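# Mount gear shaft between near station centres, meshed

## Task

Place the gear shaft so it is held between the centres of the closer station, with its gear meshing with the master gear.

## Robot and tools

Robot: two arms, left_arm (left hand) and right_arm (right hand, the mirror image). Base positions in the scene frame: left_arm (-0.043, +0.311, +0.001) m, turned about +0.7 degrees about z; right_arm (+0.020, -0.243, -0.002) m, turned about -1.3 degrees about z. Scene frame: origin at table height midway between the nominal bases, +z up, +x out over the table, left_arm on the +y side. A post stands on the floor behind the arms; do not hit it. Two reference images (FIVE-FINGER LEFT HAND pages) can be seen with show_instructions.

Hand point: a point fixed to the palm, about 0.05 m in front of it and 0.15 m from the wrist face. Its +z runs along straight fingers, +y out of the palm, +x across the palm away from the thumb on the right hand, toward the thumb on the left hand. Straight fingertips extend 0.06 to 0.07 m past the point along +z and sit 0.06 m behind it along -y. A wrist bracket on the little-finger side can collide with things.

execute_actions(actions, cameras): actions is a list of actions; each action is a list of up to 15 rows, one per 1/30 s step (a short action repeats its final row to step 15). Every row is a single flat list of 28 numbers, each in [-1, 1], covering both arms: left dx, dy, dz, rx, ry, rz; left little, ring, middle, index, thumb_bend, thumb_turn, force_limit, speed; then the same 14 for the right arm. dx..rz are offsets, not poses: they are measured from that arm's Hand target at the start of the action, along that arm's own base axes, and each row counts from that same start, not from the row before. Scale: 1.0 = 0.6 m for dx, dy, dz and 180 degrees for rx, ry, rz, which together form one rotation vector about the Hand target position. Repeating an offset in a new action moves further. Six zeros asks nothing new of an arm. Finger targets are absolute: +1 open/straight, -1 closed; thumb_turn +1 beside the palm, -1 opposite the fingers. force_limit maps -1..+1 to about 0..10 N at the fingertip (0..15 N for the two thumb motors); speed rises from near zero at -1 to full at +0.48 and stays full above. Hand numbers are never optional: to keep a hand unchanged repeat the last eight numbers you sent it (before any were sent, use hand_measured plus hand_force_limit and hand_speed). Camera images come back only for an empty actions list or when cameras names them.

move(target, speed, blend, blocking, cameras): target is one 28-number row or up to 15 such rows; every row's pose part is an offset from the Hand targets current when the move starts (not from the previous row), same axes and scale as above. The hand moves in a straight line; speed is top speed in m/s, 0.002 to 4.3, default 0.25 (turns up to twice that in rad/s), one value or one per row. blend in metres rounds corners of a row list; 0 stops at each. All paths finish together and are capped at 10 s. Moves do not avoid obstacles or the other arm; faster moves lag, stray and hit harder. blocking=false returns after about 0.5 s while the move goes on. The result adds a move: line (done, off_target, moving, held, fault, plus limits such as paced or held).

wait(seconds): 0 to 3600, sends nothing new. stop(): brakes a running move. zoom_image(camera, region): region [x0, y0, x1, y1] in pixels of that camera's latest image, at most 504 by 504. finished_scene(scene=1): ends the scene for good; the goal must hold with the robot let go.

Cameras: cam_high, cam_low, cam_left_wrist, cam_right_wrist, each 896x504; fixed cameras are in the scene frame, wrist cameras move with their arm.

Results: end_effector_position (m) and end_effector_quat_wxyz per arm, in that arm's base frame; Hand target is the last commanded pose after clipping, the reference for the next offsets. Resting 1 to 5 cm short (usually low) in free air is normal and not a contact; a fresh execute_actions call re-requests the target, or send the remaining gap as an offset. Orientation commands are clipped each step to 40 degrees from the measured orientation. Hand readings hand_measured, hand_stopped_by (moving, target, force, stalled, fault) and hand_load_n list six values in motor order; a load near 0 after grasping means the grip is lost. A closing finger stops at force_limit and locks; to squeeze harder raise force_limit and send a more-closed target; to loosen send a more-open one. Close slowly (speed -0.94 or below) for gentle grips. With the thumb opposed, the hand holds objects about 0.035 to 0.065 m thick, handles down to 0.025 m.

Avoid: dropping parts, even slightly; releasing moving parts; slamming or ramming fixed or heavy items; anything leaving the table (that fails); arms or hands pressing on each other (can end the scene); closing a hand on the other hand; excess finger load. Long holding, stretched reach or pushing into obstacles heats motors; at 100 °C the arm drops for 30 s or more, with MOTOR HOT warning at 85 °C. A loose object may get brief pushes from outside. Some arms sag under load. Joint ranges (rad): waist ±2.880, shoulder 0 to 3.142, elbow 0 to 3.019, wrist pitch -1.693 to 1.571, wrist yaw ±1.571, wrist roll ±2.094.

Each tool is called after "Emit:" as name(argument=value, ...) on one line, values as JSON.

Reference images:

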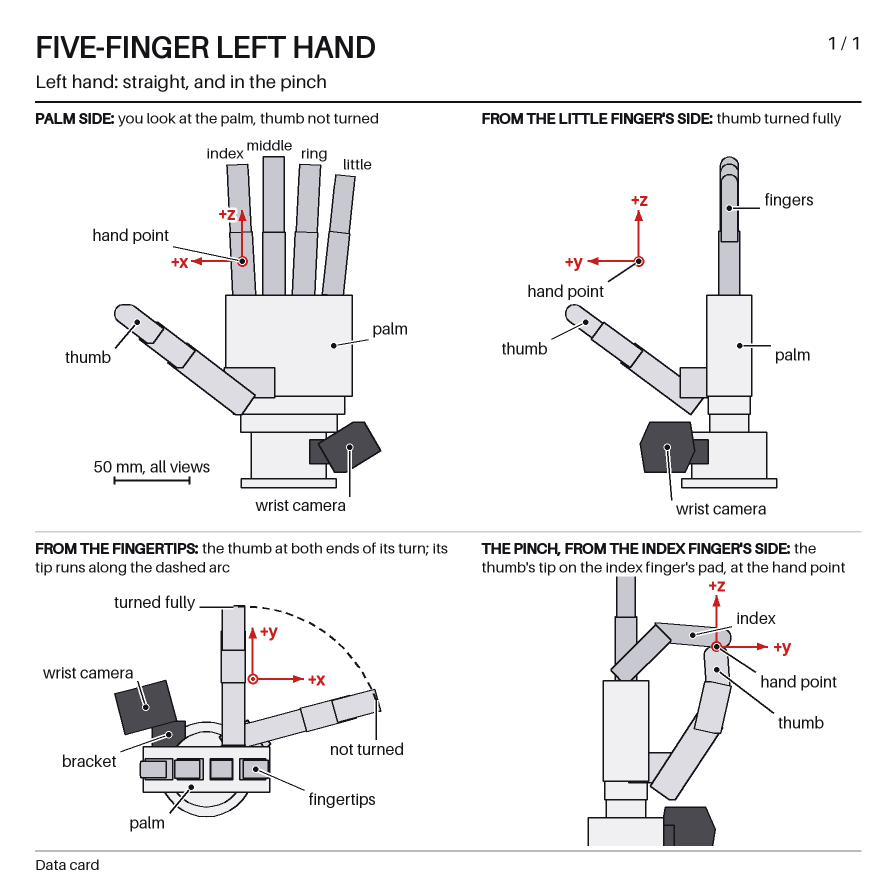

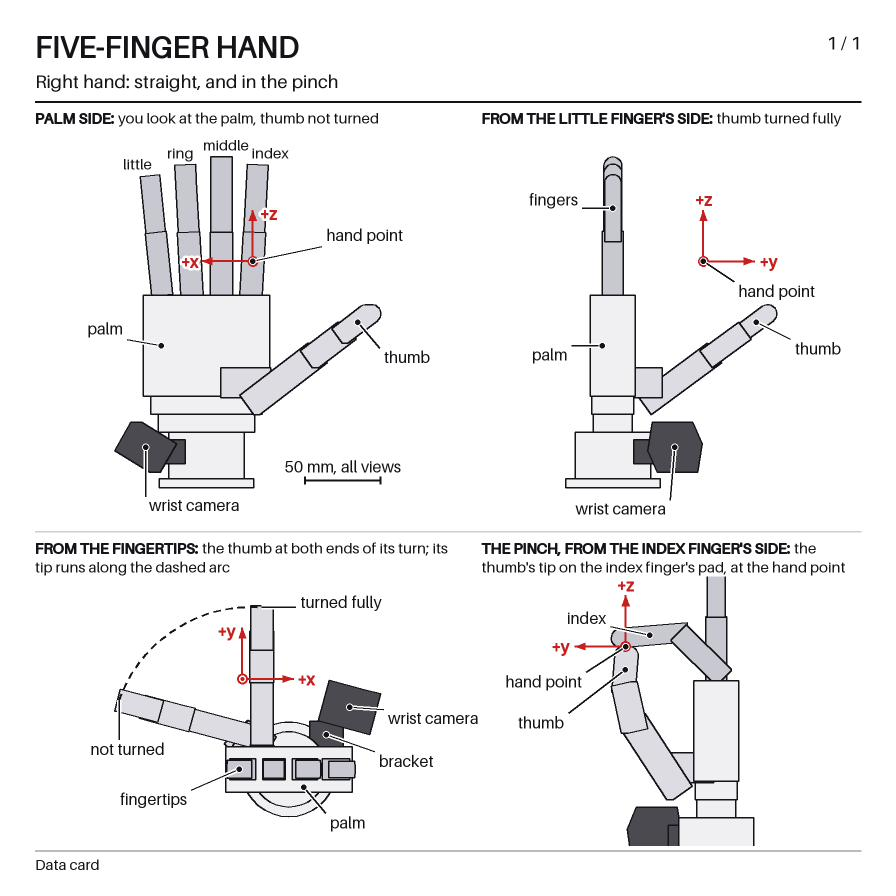

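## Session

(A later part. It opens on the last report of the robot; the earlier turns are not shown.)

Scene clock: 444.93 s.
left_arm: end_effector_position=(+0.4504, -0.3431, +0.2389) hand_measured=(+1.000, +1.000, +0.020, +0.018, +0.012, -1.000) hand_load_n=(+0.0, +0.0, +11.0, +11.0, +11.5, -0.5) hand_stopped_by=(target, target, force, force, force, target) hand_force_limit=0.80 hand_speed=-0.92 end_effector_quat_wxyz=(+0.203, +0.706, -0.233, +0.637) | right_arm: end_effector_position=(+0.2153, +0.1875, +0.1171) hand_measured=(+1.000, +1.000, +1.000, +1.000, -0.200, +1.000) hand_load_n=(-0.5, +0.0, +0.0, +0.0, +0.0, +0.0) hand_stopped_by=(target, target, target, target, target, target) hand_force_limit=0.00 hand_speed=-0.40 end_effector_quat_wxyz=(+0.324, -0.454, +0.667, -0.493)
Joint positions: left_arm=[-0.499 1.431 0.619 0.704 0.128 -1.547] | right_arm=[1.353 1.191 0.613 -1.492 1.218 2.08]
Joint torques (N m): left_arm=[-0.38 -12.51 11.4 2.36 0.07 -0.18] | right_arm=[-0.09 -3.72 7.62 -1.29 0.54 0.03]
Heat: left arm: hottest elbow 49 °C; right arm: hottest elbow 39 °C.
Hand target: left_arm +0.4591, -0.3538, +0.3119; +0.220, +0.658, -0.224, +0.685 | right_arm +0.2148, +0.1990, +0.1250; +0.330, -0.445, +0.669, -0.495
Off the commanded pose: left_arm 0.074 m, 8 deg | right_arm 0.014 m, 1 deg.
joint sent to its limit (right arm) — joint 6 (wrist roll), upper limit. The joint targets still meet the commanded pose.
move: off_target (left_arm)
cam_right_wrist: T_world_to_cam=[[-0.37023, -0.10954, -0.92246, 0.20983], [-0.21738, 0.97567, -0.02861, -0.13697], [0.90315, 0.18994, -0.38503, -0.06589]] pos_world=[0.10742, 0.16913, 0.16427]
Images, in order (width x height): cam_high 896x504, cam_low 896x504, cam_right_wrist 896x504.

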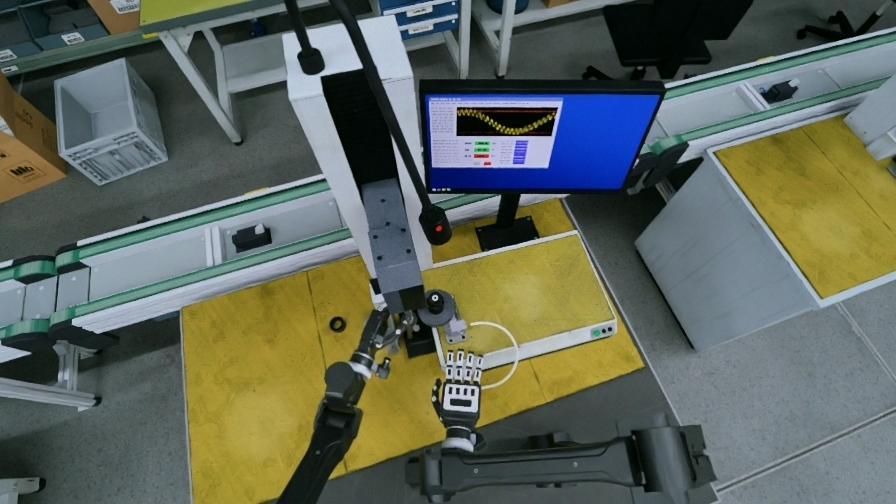

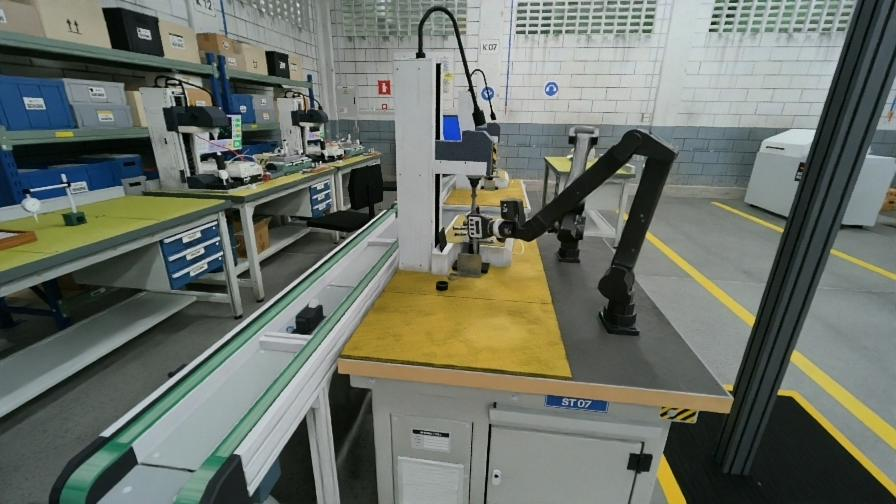

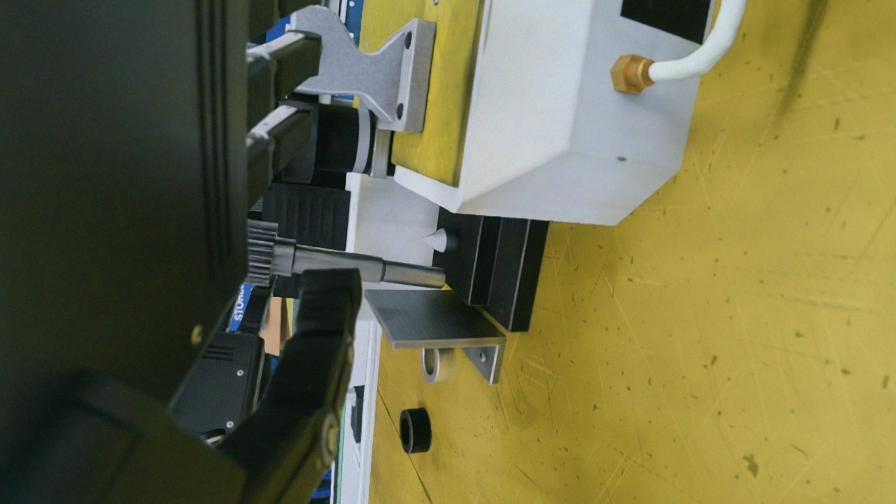

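Emit:
move(target=[0,0,0.02,-0.006,-0.008,0,1,1,-0.2,-0.2,-0.15,-1,0.8,-0.92,0,0,0,0,0,0,1,1,1,1,-0.2,1,0,-0.4], speed=0.04, cameras=["cam_low","cam_right_wrist","cam_high"])

Emit:
zoom_image(camera="cam_low", region=[455, 170, 495, 220])

Emit:
zoom_image(camera="cam_right_wrist", region=[240, 190, 480, 300])

Emit:
zoom_image(camera="cam_high", region=[390, 290, 470, 350])

Scene clock: 449.73 s.
left_arm: end_effector_position=(+0.4504, -0.3431, +0.2391) hand_measured=(+1.000, +1.000, +0.020, +0.018, +0.012, -1.000) hand_load_n=(+0.5, +0.0, +11.0, +11.0, +11.5, -0.5) hand_stopped_by=(target, target, force, force, force, target) hand_force_limit=0.80 hand_speed=-0.92 end_effector_quat_wxyz=(+0.203, +0.706, -0.233, +0.637) | right_arm: end_effector_position=(+0.2153, +0.1875, +0.1171) hand_measured=(+1.000, +1.000, +1.000, +1.000, -0.200, +1.000) hand_load_n=(+0.0, +0.0, +0.0, +0.0, +0.0, +0.0) hand_stopped_by=(target, target, target, target, target, target) hand_force_limit=0.00 hand_speed=-0.40 end_effector_quat_wxyz=(+0.324, -0.454, +0.667, -0.493)
Joint positions: left_arm=[-0.499 1.431 0.619 0.704 0.128 -1.547] | right_arm=[1.353 1.191 0.613 -1.492 1.218 2.08]
Joint torques (N m): left_arm=[-0.21 -12.69 11.67 3.28 0.08 -0.28] | right_arm=[-0.15 -4.42 7.76 -1.25 0.54 0.06]
Heat: left arm: hottest elbow 50 °C; right arm: hottest elbow 40 °C.
Hand target: left_arm +0.4591, -0.3538, +0.3238; +0.224, +0.647, -0.220, +0.695 | right_arm +0.2148, +0.1990, +0.1250; +0.330, -0.445, +0.669, -0.495
Off the commanded pose: left_arm 0.086 m, 10 deg | right_arm 0.014 m, 1 deg.
joint sent to its limit (right arm) — joint 6 (wrist roll), upper limit. The joint targets still meet the commanded pose.
move: off_target (left_arm)
cam_right_wrist: T_world_to_cam=[[-0.37023, -0.10954, -0.92246, 0.20983], [-0.21738, 0.97567, -0.02861, -0.13697], [0.90315, 0.18994, -0.38503, -0.06589]] pos_world=[0.10742, 0.16913, 0.16427]
Images, in order (width x height): cam_high 896x504, cam_low 896x504, cam_right_wrist 896x504.

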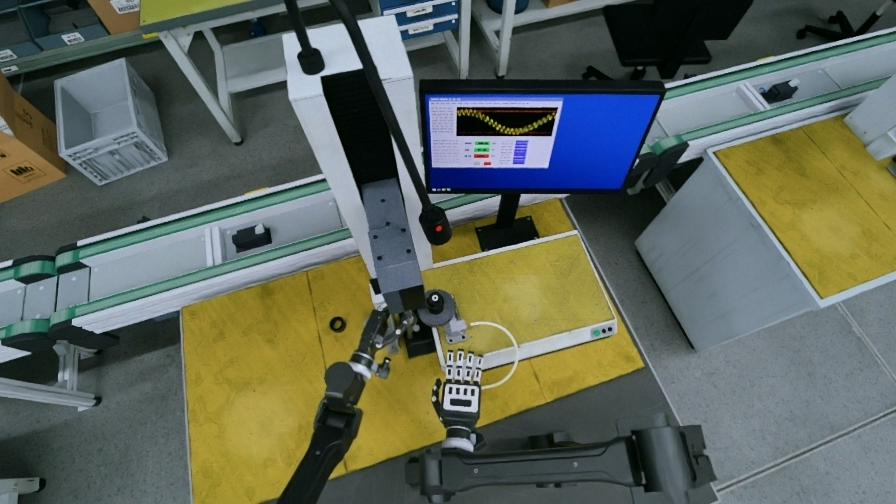

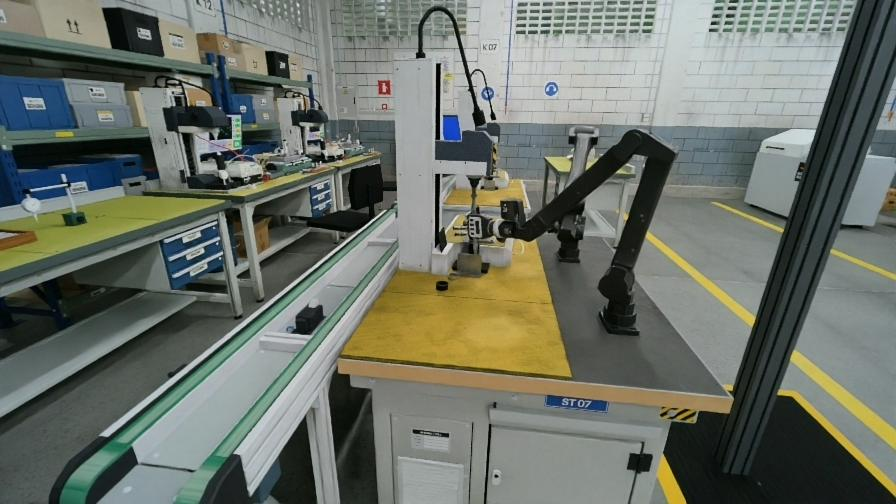

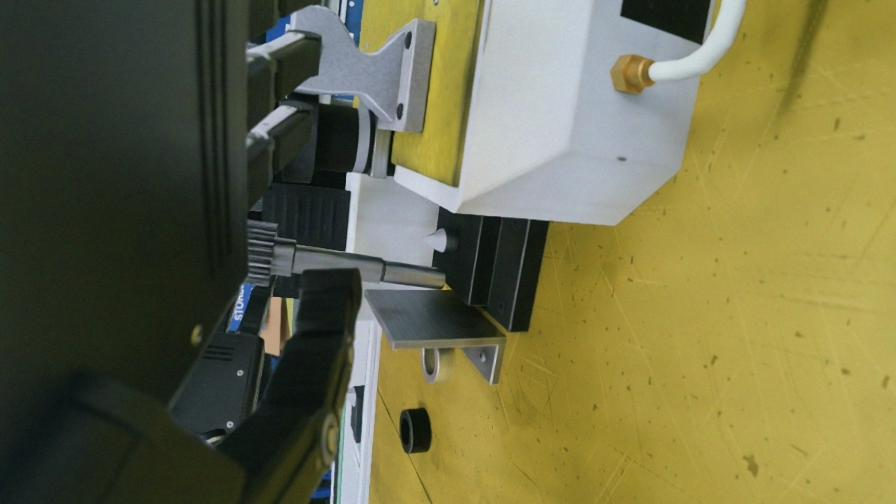

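Scaled by 10.080.

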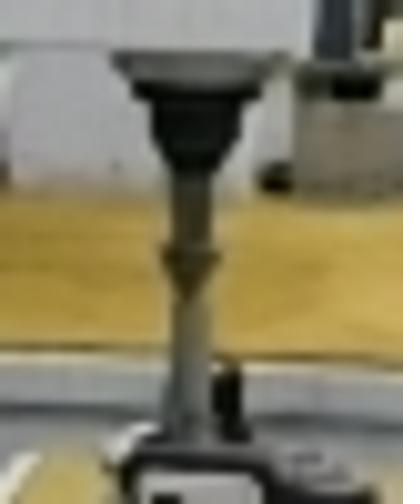

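Scaled by 2.100.

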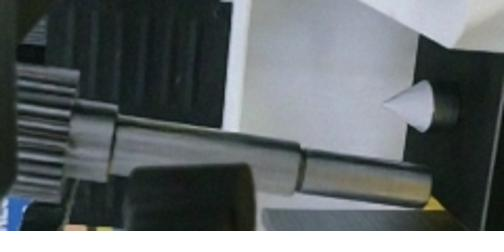

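Scaled by 6.300.

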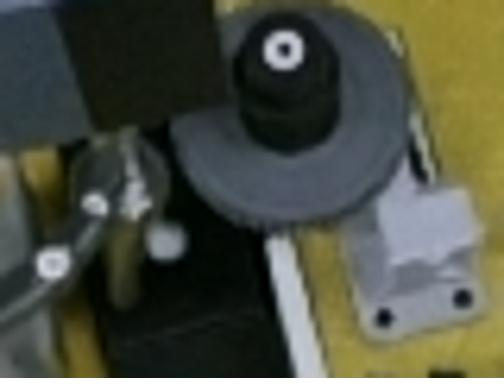

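Emit:
move(target=[0,0,0.025,-0.006,-0.008,0,1,1,-0.2,-0.2,-0.15,-1,0.8,-0.92,0,0,0,0,0,0,1,1,1,1,-0.2,1,0,-0.4], speed=0.04, cameras=["cam_low","cam_right_wrist","cam_high"])

Emit:
zoom_image(camera="cam_low", region=[455, 170, 495, 220])

Emit:
zoom_image(camera="cam_right_wrist", region=[240, 190, 480, 300])

Emit:
zoom_image(camera="cam_high", region=[390, 290, 470, 350])

Scene clock: 453.43 s.
left_arm: end_effector_position=(+0.4502, -0.3430, +0.2395) hand_measured=(+1.000, +1.000, +0.020, +0.018, +0.012, -1.000) hand_load_n=(+0.0, +0.0, +11.0, +11.5, +11.5, +0.0) hand_stopped_by=(target, target, force, force, force, target) hand_force_limit=0.80 hand_speed=-0.92 end_effector_quat_wxyz=(+0.203, +0.706, -0.233, +0.637) | right_arm: end_effector_position=(+0.2153, +0.1875, +0.1171) hand_measured=(+1.000, +1.000, +1.000, +1.000, -0.200, +1.000) hand_load_n=(+0.0, +0.0, +0.0, +0.0, +0.0, +0.0) hand_stopped_by=(target, target, target, target, target, target) hand_force_limit=0.00 hand_speed=-0.40 end_effector_quat_wxyz=(+0.324, -0.454, +0.667, -0.493)
Joint positions: left_arm=[-0.499 1.429 0.619 0.703 0.128 -1.547] | right_arm=[1.353 1.191 0.613 -1.492 1.218 2.08]
Joint torques (N m): left_arm=[-0.5 -13.98 12.12 3.66 0.11 -0.28] | right_arm=[-0.5 -4.37 7.79 -1.28 0.53 0.06]
Heat: left arm: hottest elbow 51 °C; right arm: hottest elbow 40 °C.
Hand target: left_arm +0.4592, -0.3537, +0.3389; +0.227, +0.636, -0.217, +0.705 | right_arm +0.2148, +0.1990, +0.1250; +0.330, -0.445, +0.669, -0.495
Off the commanded pose: left_arm 0.100 m, 12 deg | right_arm 0.014 m, 1 deg.
joint sent to its limit (right arm) — joint 6 (wrist roll), upper limit. The joint targets still meet the commanded pose.
move: off_target (left_arm)
cam_right_wrist: T_world_to_cam=[[-0.37023, -0.10954, -0.92246, 0.20983], [-0.21738, 0.97567, -0.02861, -0.13697], [0.90315, 0.18994, -0.38503, -0.06589]] pos_world=[0.10742, 0.16913, 0.16427]
Images, in order (width x height): cam_high 896x504, cam_low 896x504, cam_right_wrist 896x504.

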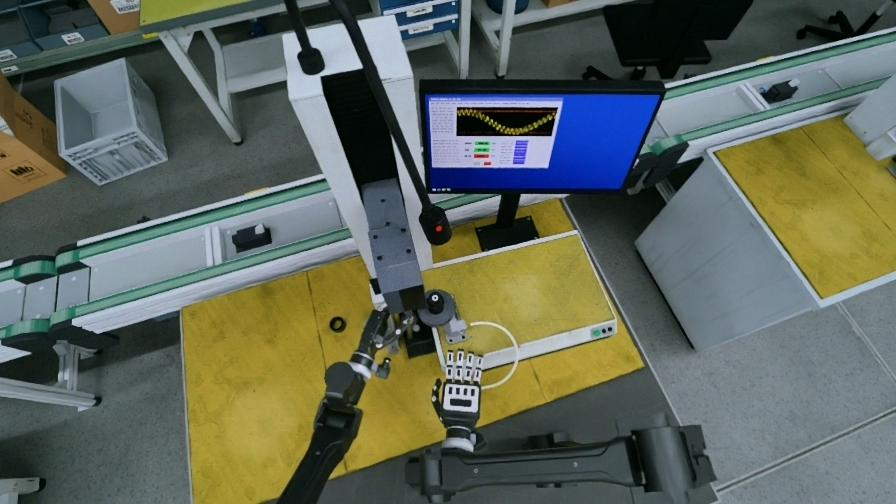

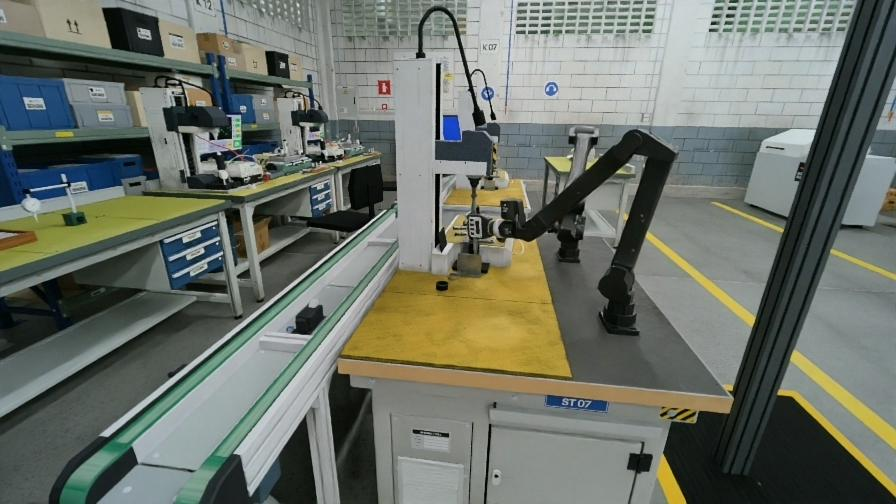

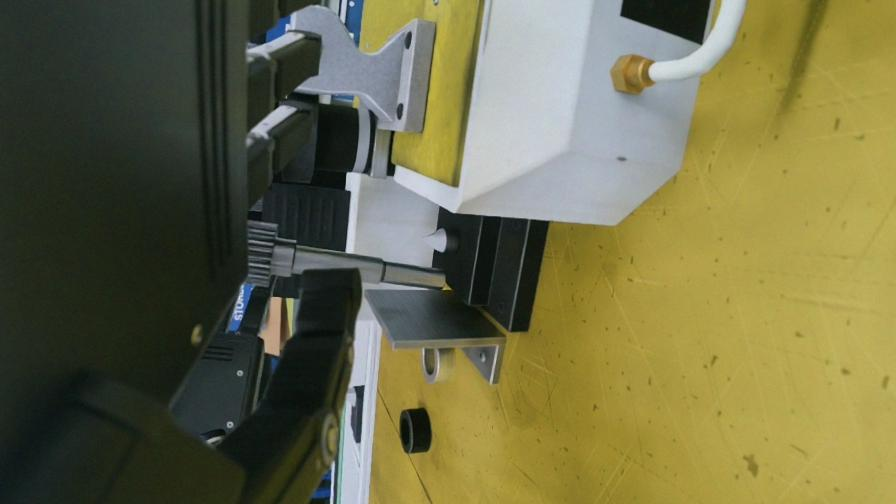

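Scaled by 10.080.

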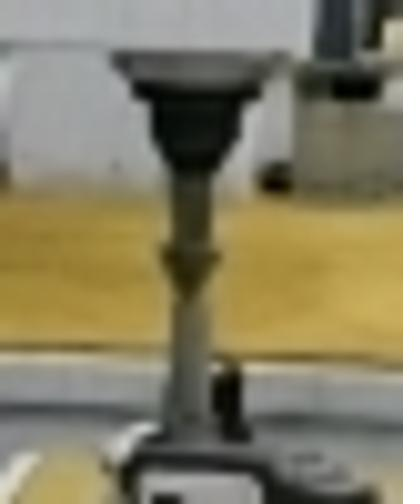

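Scaled by 2.100.

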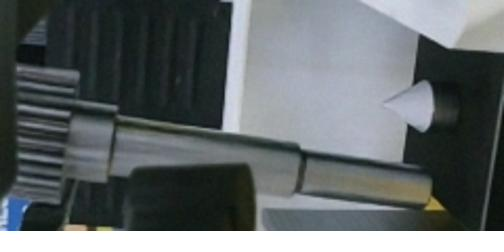

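Scaled by 6.300.

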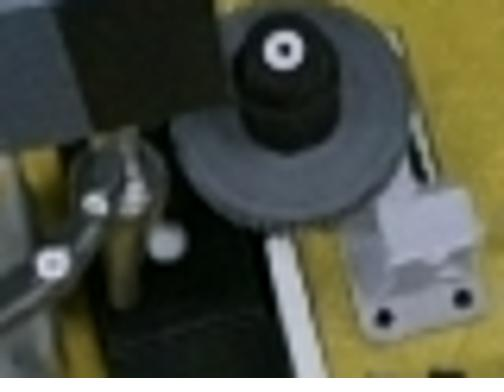

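Emit:
move(target=[0,0,0.05,-0.003,-0.004,0,1,1,-0.2,-0.2,-0.15,-1,0.8,-0.92,0,0,0,0,0,0,1,1,1,1,-0.2,1,0,-0.4], speed=0.04, cameras=["cam_low","cam_left_wrist","cam_right_wrist","cam_high"])

Emit:
zoom_image(camera="cam_low", region=[455, 170, 495, 220])

Emit:
zoom_image(camera="cam_right_wrist", region=[240, 190, 480, 300])

Emit:
zoom_image(camera="cam_high", region=[390, 290, 470, 350])

Scene clock: 457.63 s.
left_arm: end_effector_position=(+0.4481, -0.3415, +0.2411) hand_measured=(+1.000, +1.000, +0.020, +0.018, +0.012, -1.000) hand_load_n=(+0.0, +0.0, +10.0, +14.5, +11.0, +0.0) hand_stopped_by=(target, target, force, force, force, target) hand_force_limit=0.80 hand_speed=-0.92 end_effector_quat_wxyz=(+0.197, +0.714, -0.237, +0.628) | right_arm: end_effector_position=(+0.2153, +0.1875, +0.1171) hand_measured=(+1.000, +1.000, +1.000, +1.000, -0.200, +1.000) hand_load_n=(+0.0, +0.0, +0.0, +0.0, +0.0, +0.0) hand_stopped_by=(target, target, target, target, target, target) hand_force_limit=0.00 hand_speed=-0.40 end_effector_quat_wxyz=(+0.324, -0.454, +0.667, -0.493)
Joint positions: left_arm=[-0.499 1.398 0.622 0.641 0.125 -1.538] | right_arm=[1.353 1.191 0.613 -1.492 1.218 2.08]
Joint torques (N m): left_arm=[-0.62 -15.56 13.97 3.52 0.29 -0.46] | right_arm=[-0.15 -4.07 7.77 -1.25 0.53 0.05]
Heat: left arm: hottest elbow 52 °C; right arm: hottest elbow 40 °C.
Hand target: left_arm +0.4592, -0.3537, +0.3688; +0.229, +0.630, -0.215, +0.710 | right_arm +0.2148, +0.1990, +0.1250; +0.330, -0.445, +0.669, -0.495
Off the commanded pose: left_arm 0.129 m, 14 deg | right_arm 0.014 m, 1 deg.
joint sent to its limit (right arm) — joint 6 (wrist roll), upper limit. The joint targets still meet the commanded pose.
move: off_target (left_arm)
cam_left_wrist: T_world_to_cam=[[0.5595, 0.77499, 0.29385, -0.05814], [-0.46122, -0.00345, 0.88728, -0.00524], [0.68864, -0.63196, 0.35552, -0.4924]] pos_world=[0.3692, -0.26614, 0.19679]
cam_right_wrist: T_world_to_cam=[[-0.37023, -0.10954, -0.92246, 0.20983], [-0.21738, 0.97567, -0.02861, -0.13697], [0.90315, 0.18994, -0.38503, -0.06589]] pos_world=[0.10742, 0.16913, 0.16427]

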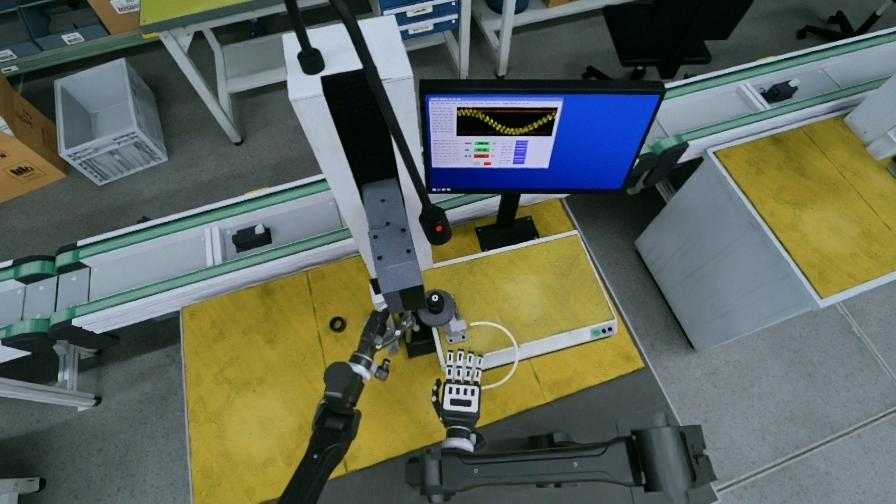

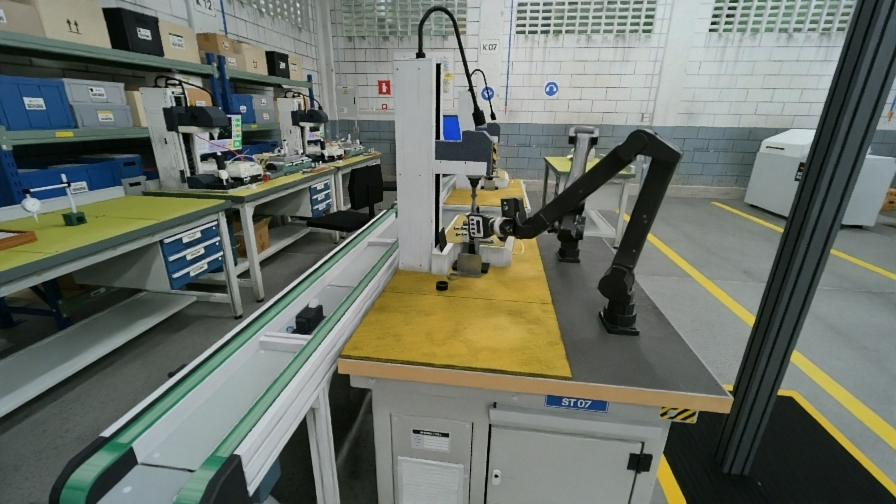

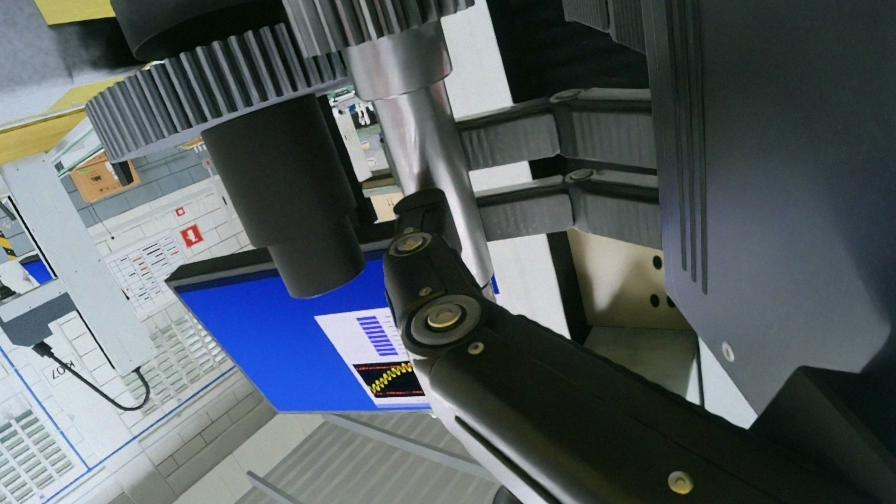

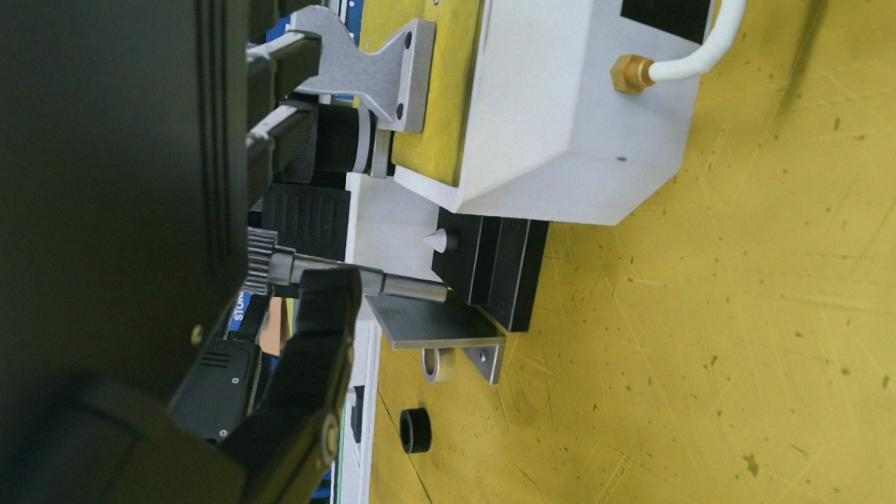

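Scaled by 10.080.

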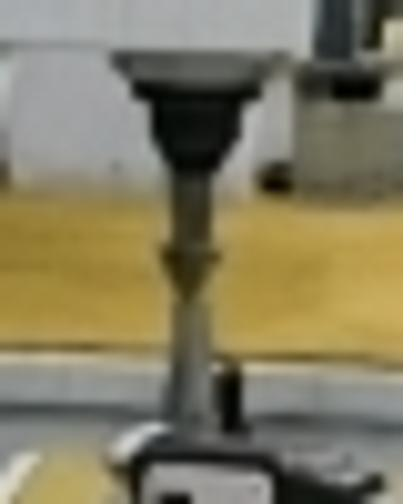

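Scaled by 2.100.

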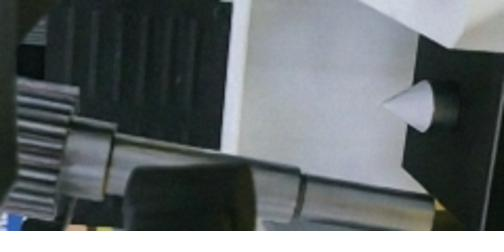

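Scaled by 6.300.

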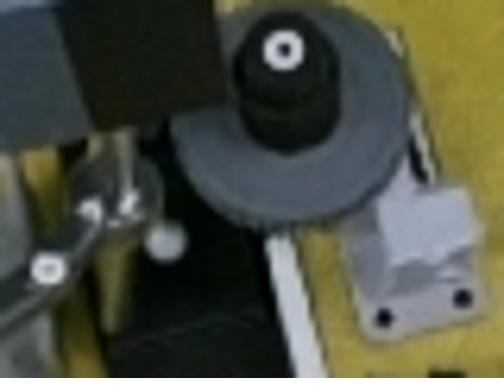

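Emit:
move(target=[0,0,0.0,-0.03,-0.04,0,1,1,-0.2,-0.2,-0.15,-1,0.8,-0.92,0,0,0,0,0,0,1,1,1,1,-0.2,1,0,-0.4], speed=0.04, cameras=["cam_low","cam_left_wrist","cam_right_wrist","cam_high"])

Emit:
zoom_image(camera="cam_low", region=[455, 170, 495, 220])

Emit:
zoom_image(camera="cam_right_wrist", region=[240, 190, 480, 300])

Emit:
zoom_image(camera="cam_high", region=[390, 290, 470, 350])

Scene clock: 466.60 s.
left_arm: end_effector_position=(+0.4547, -0.3463, +0.2480) hand_measured=(+1.000, +1.000, +0.020, +0.018, +0.012, -1.000) hand_load_n=(+0.0, +0.0, +11.5, +9.0, +11.5, -2.0) hand_stopped_by=(target, target, force, force, force, target) hand_force_limit=0.80 hand_speed=-0.92 end_effector_quat_wxyz=(+0.206, +0.673, -0.230, +0.672) | right_arm: end_effector_position=(+0.2153, +0.1875, +0.1171) hand_measured=(+1.000, +1.000, +1.000, +1.000, -0.200, +1.000) hand_load_n=(+0.0, +0.0, -0.5, +0.0, +0.0, +0.0) hand_stopped_by=(target, target, target, target, target, target) hand_force_limit=0.00 hand_speed=-0.40 end_effector_quat_wxyz=(+0.324, -0.454, +0.667, -0.493)
Joint positions: left_arm=[-0.501 1.488 0.622 0.855 0.125 -1.538] | right_arm=[1.353 1.191 0.613 -1.492 1.218 2.08]
Joint torques (N m): left_arm=[-0.38 -14.1 11.85 6.72 0.16 -0.66] | right_arm=[-0.38 -4.48 7.72 -1.26 0.53 0.05]
Heat: left arm: hottest elbow 53 °C; right arm: hottest elbow 40 °C.
Hand target: left_arm +0.4591, -0.3538, +0.3687; +0.244, +0.573, -0.195, +0.758 | right_arm +0.2148, +0.1990, +0.1250; +0.330, -0.445, +0.669, -0.495
Off the commanded pose: left_arm 0.121 m, 16 deg | right_arm 0.014 m, 1 deg.
joint sent to its limit (right arm) — joint 6 (wrist roll), upper limit. The joint targets still meet the commanded pose.
move: off_target (left_arm)
cam_left_wrist: T_world_to_cam=[[0.52853, 0.7917, 0.3064, -0.04338], [-0.55417, 0.04834, 0.831, 0.06581], [0.64309, -0.609, 0.46428, -0.50077]] pos_world=[0.38144, -0.2738, 0.1911]
cam_right_wrist: T_world_to_cam=[[-0.37023, -0.10954, -0.92246, 0.20983], [-0.21738, 0.97567, -0.02861, -0.13697], [0.90315, 0.18994, -0.38503, -0.06589]] pos_world=[0.10742, 0.16913, 0.16427]

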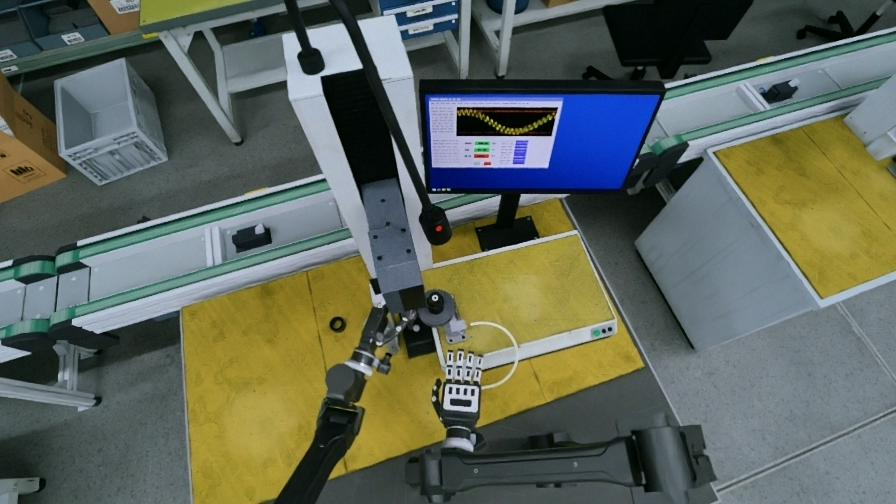

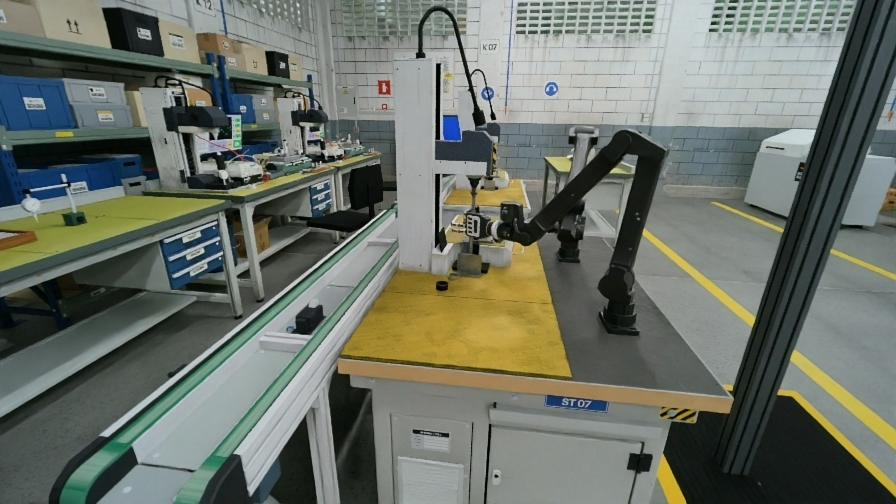

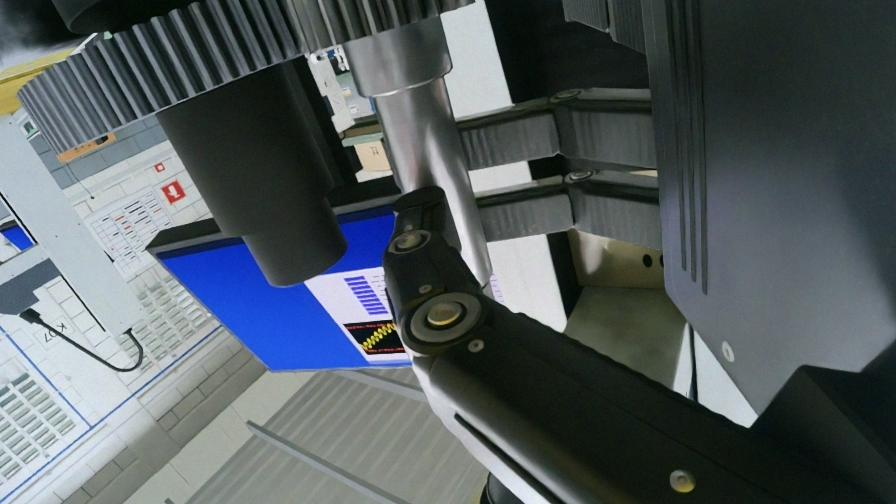

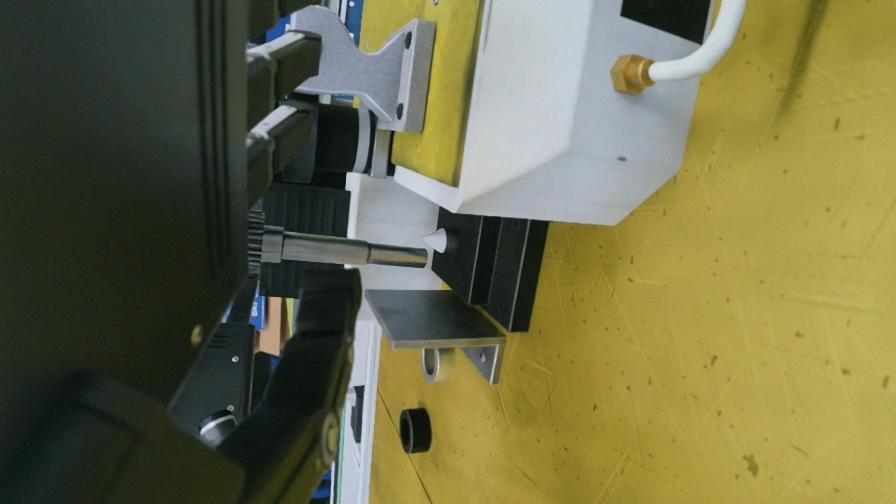

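Scaled by 10.080.

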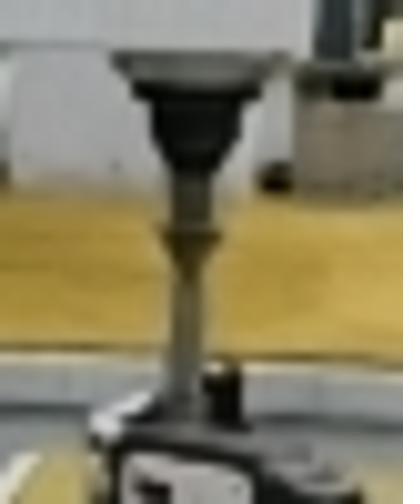

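Scaled by 2.100.

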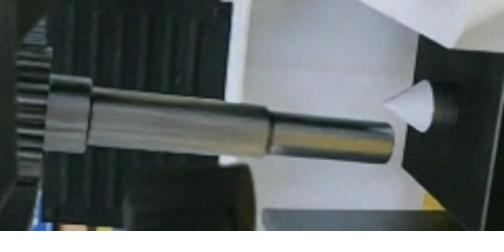

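Scaled by 6.300.

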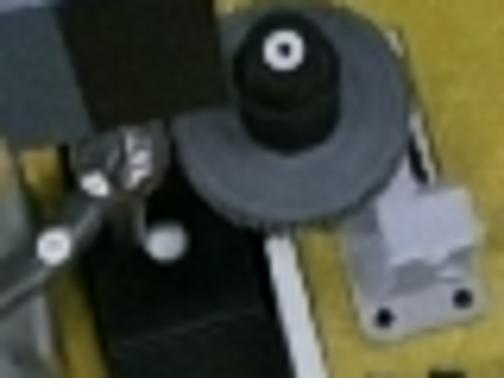

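Emit:
move(target=[0,0,0.03,-0.0033,-0.0044,0,1,1,-0.2,-0.2,-0.15,-1,0.8,-0.92,0,0,0,0,0,0,1,1,1,1,-0.2,1,0,-0.4], speed=0.04, cameras=["cam_low","cam_left_wrist","cam_right_wrist","cam_high"])

Emit:
zoom_image(camera="cam_low", region=[455, 170, 495, 220])

Emit:
zoom_image(camera="cam_right_wrist", region=[240, 190, 480, 300])

Emit:
zoom_image(camera="cam_high", region=[390, 290, 470, 350])

Scene clock: 471.97 s.
left_arm: end_effector_position=(+0.4546, -0.3465, +0.2480) hand_measured=(+1.000, +1.000, +0.020, +0.018, +0.012, -1.000) hand_load_n=(+0.0, +0.0, +11.5, +9.0, +11.5, -2.0) hand_stopped_by=(target, target, force, force, force, target) hand_force_limit=0.80 hand_speed=-0.92 end_effector_quat_wxyz=(+0.206, +0.673, -0.230, +0.672) | right_arm: end_effector_position=(+0.2153, +0.1875, +0.1171) hand_measured=(+1.000, +1.000, +1.000, +1.000, -0.200, +1.000) hand_load_n=(-0.5, +0.0, +0.0, +0.0, +0.0, +0.0) hand_stopped_by=(target, target, target, target, target, target) hand_force_limit=0.00 hand_speed=-0.40 end_effector_quat_wxyz=(+0.324, -0.454, +0.667, -0.493)
Joint positions: left_arm=[-0.501 1.488 0.622 0.855 0.125 -1.538] | right_arm=[1.353 1.191 0.613 -1.492 1.218 2.08]
Joint torques (N m): left_arm=[-0.56 -16.09 12.82 5.97 0.16 -0.69] | right_arm=[-0.26 -4.31 7.72 -1.22 0.53 0.05]
Heat: left arm: hottest elbow 53 °C; right arm: hottest elbow 40 °C.
Hand target: left_arm +0.4591, -0.3538, +0.3867; +0.246, +0.567, -0.193, +0.762 | right_arm +0.2148, +0.1990, +0.1250; +0.330, -0.445, +0.669, -0.495
Off the commanded pose: left_arm 0.139 m, 17 deg | right_arm 0.014 m, 1 deg.
joint sent to its limit (right arm) — joint 6 (wrist roll), upper limit. The joint targets still meet the commanded pose.
move: off_target (left_arm)
cam_left_wrist: T_world_to_cam=[[0.52878, 0.79153, 0.30639, -0.04339], [-0.55415, 0.04853, 0.831, 0.0658], [0.64289, -0.60921, 0.46428, -0.50075]] pos_world=[0.38133, -0.2739, 0.1911]
cam_right_wrist: T_world_to_cam=[[-0.37023, -0.10954, -0.92246, 0.20983], [-0.21738, 0.97567, -0.02861, -0.13697], [0.90315, 0.18994, -0.38503, -0.06589]] pos_world=[0.10742, 0.16913, 0.16427]

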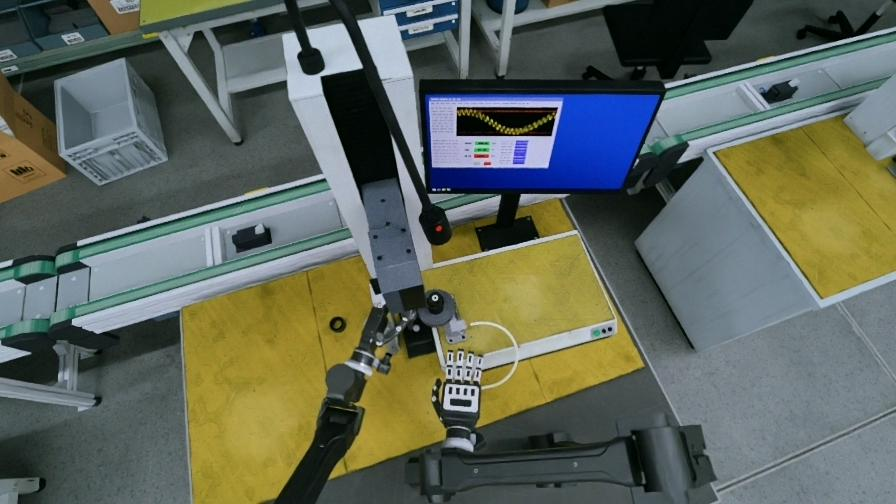

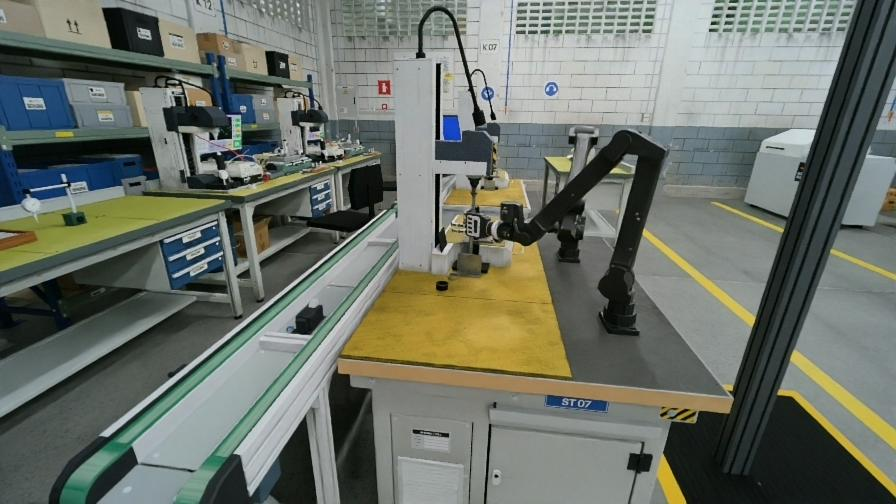

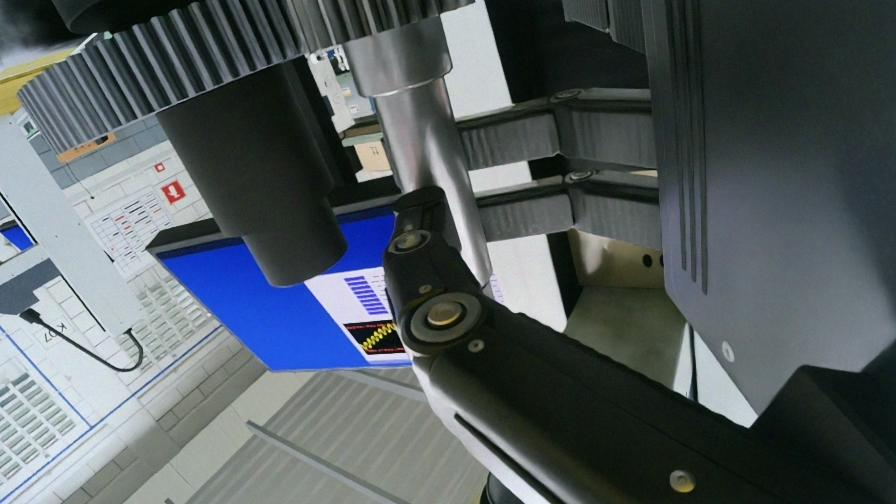

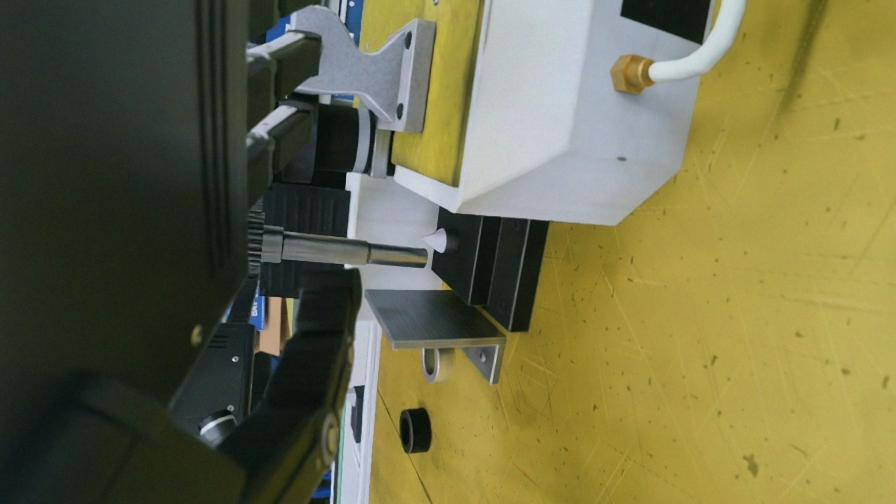

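Scaled by 10.080.

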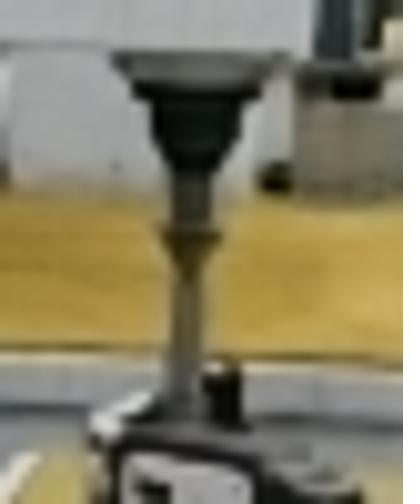

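Scaled by 2.100.

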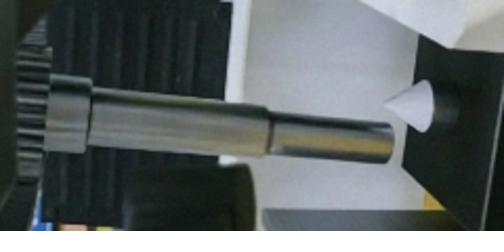

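Scaled by 6.300.

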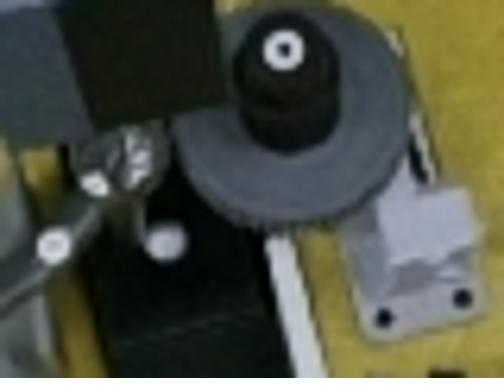

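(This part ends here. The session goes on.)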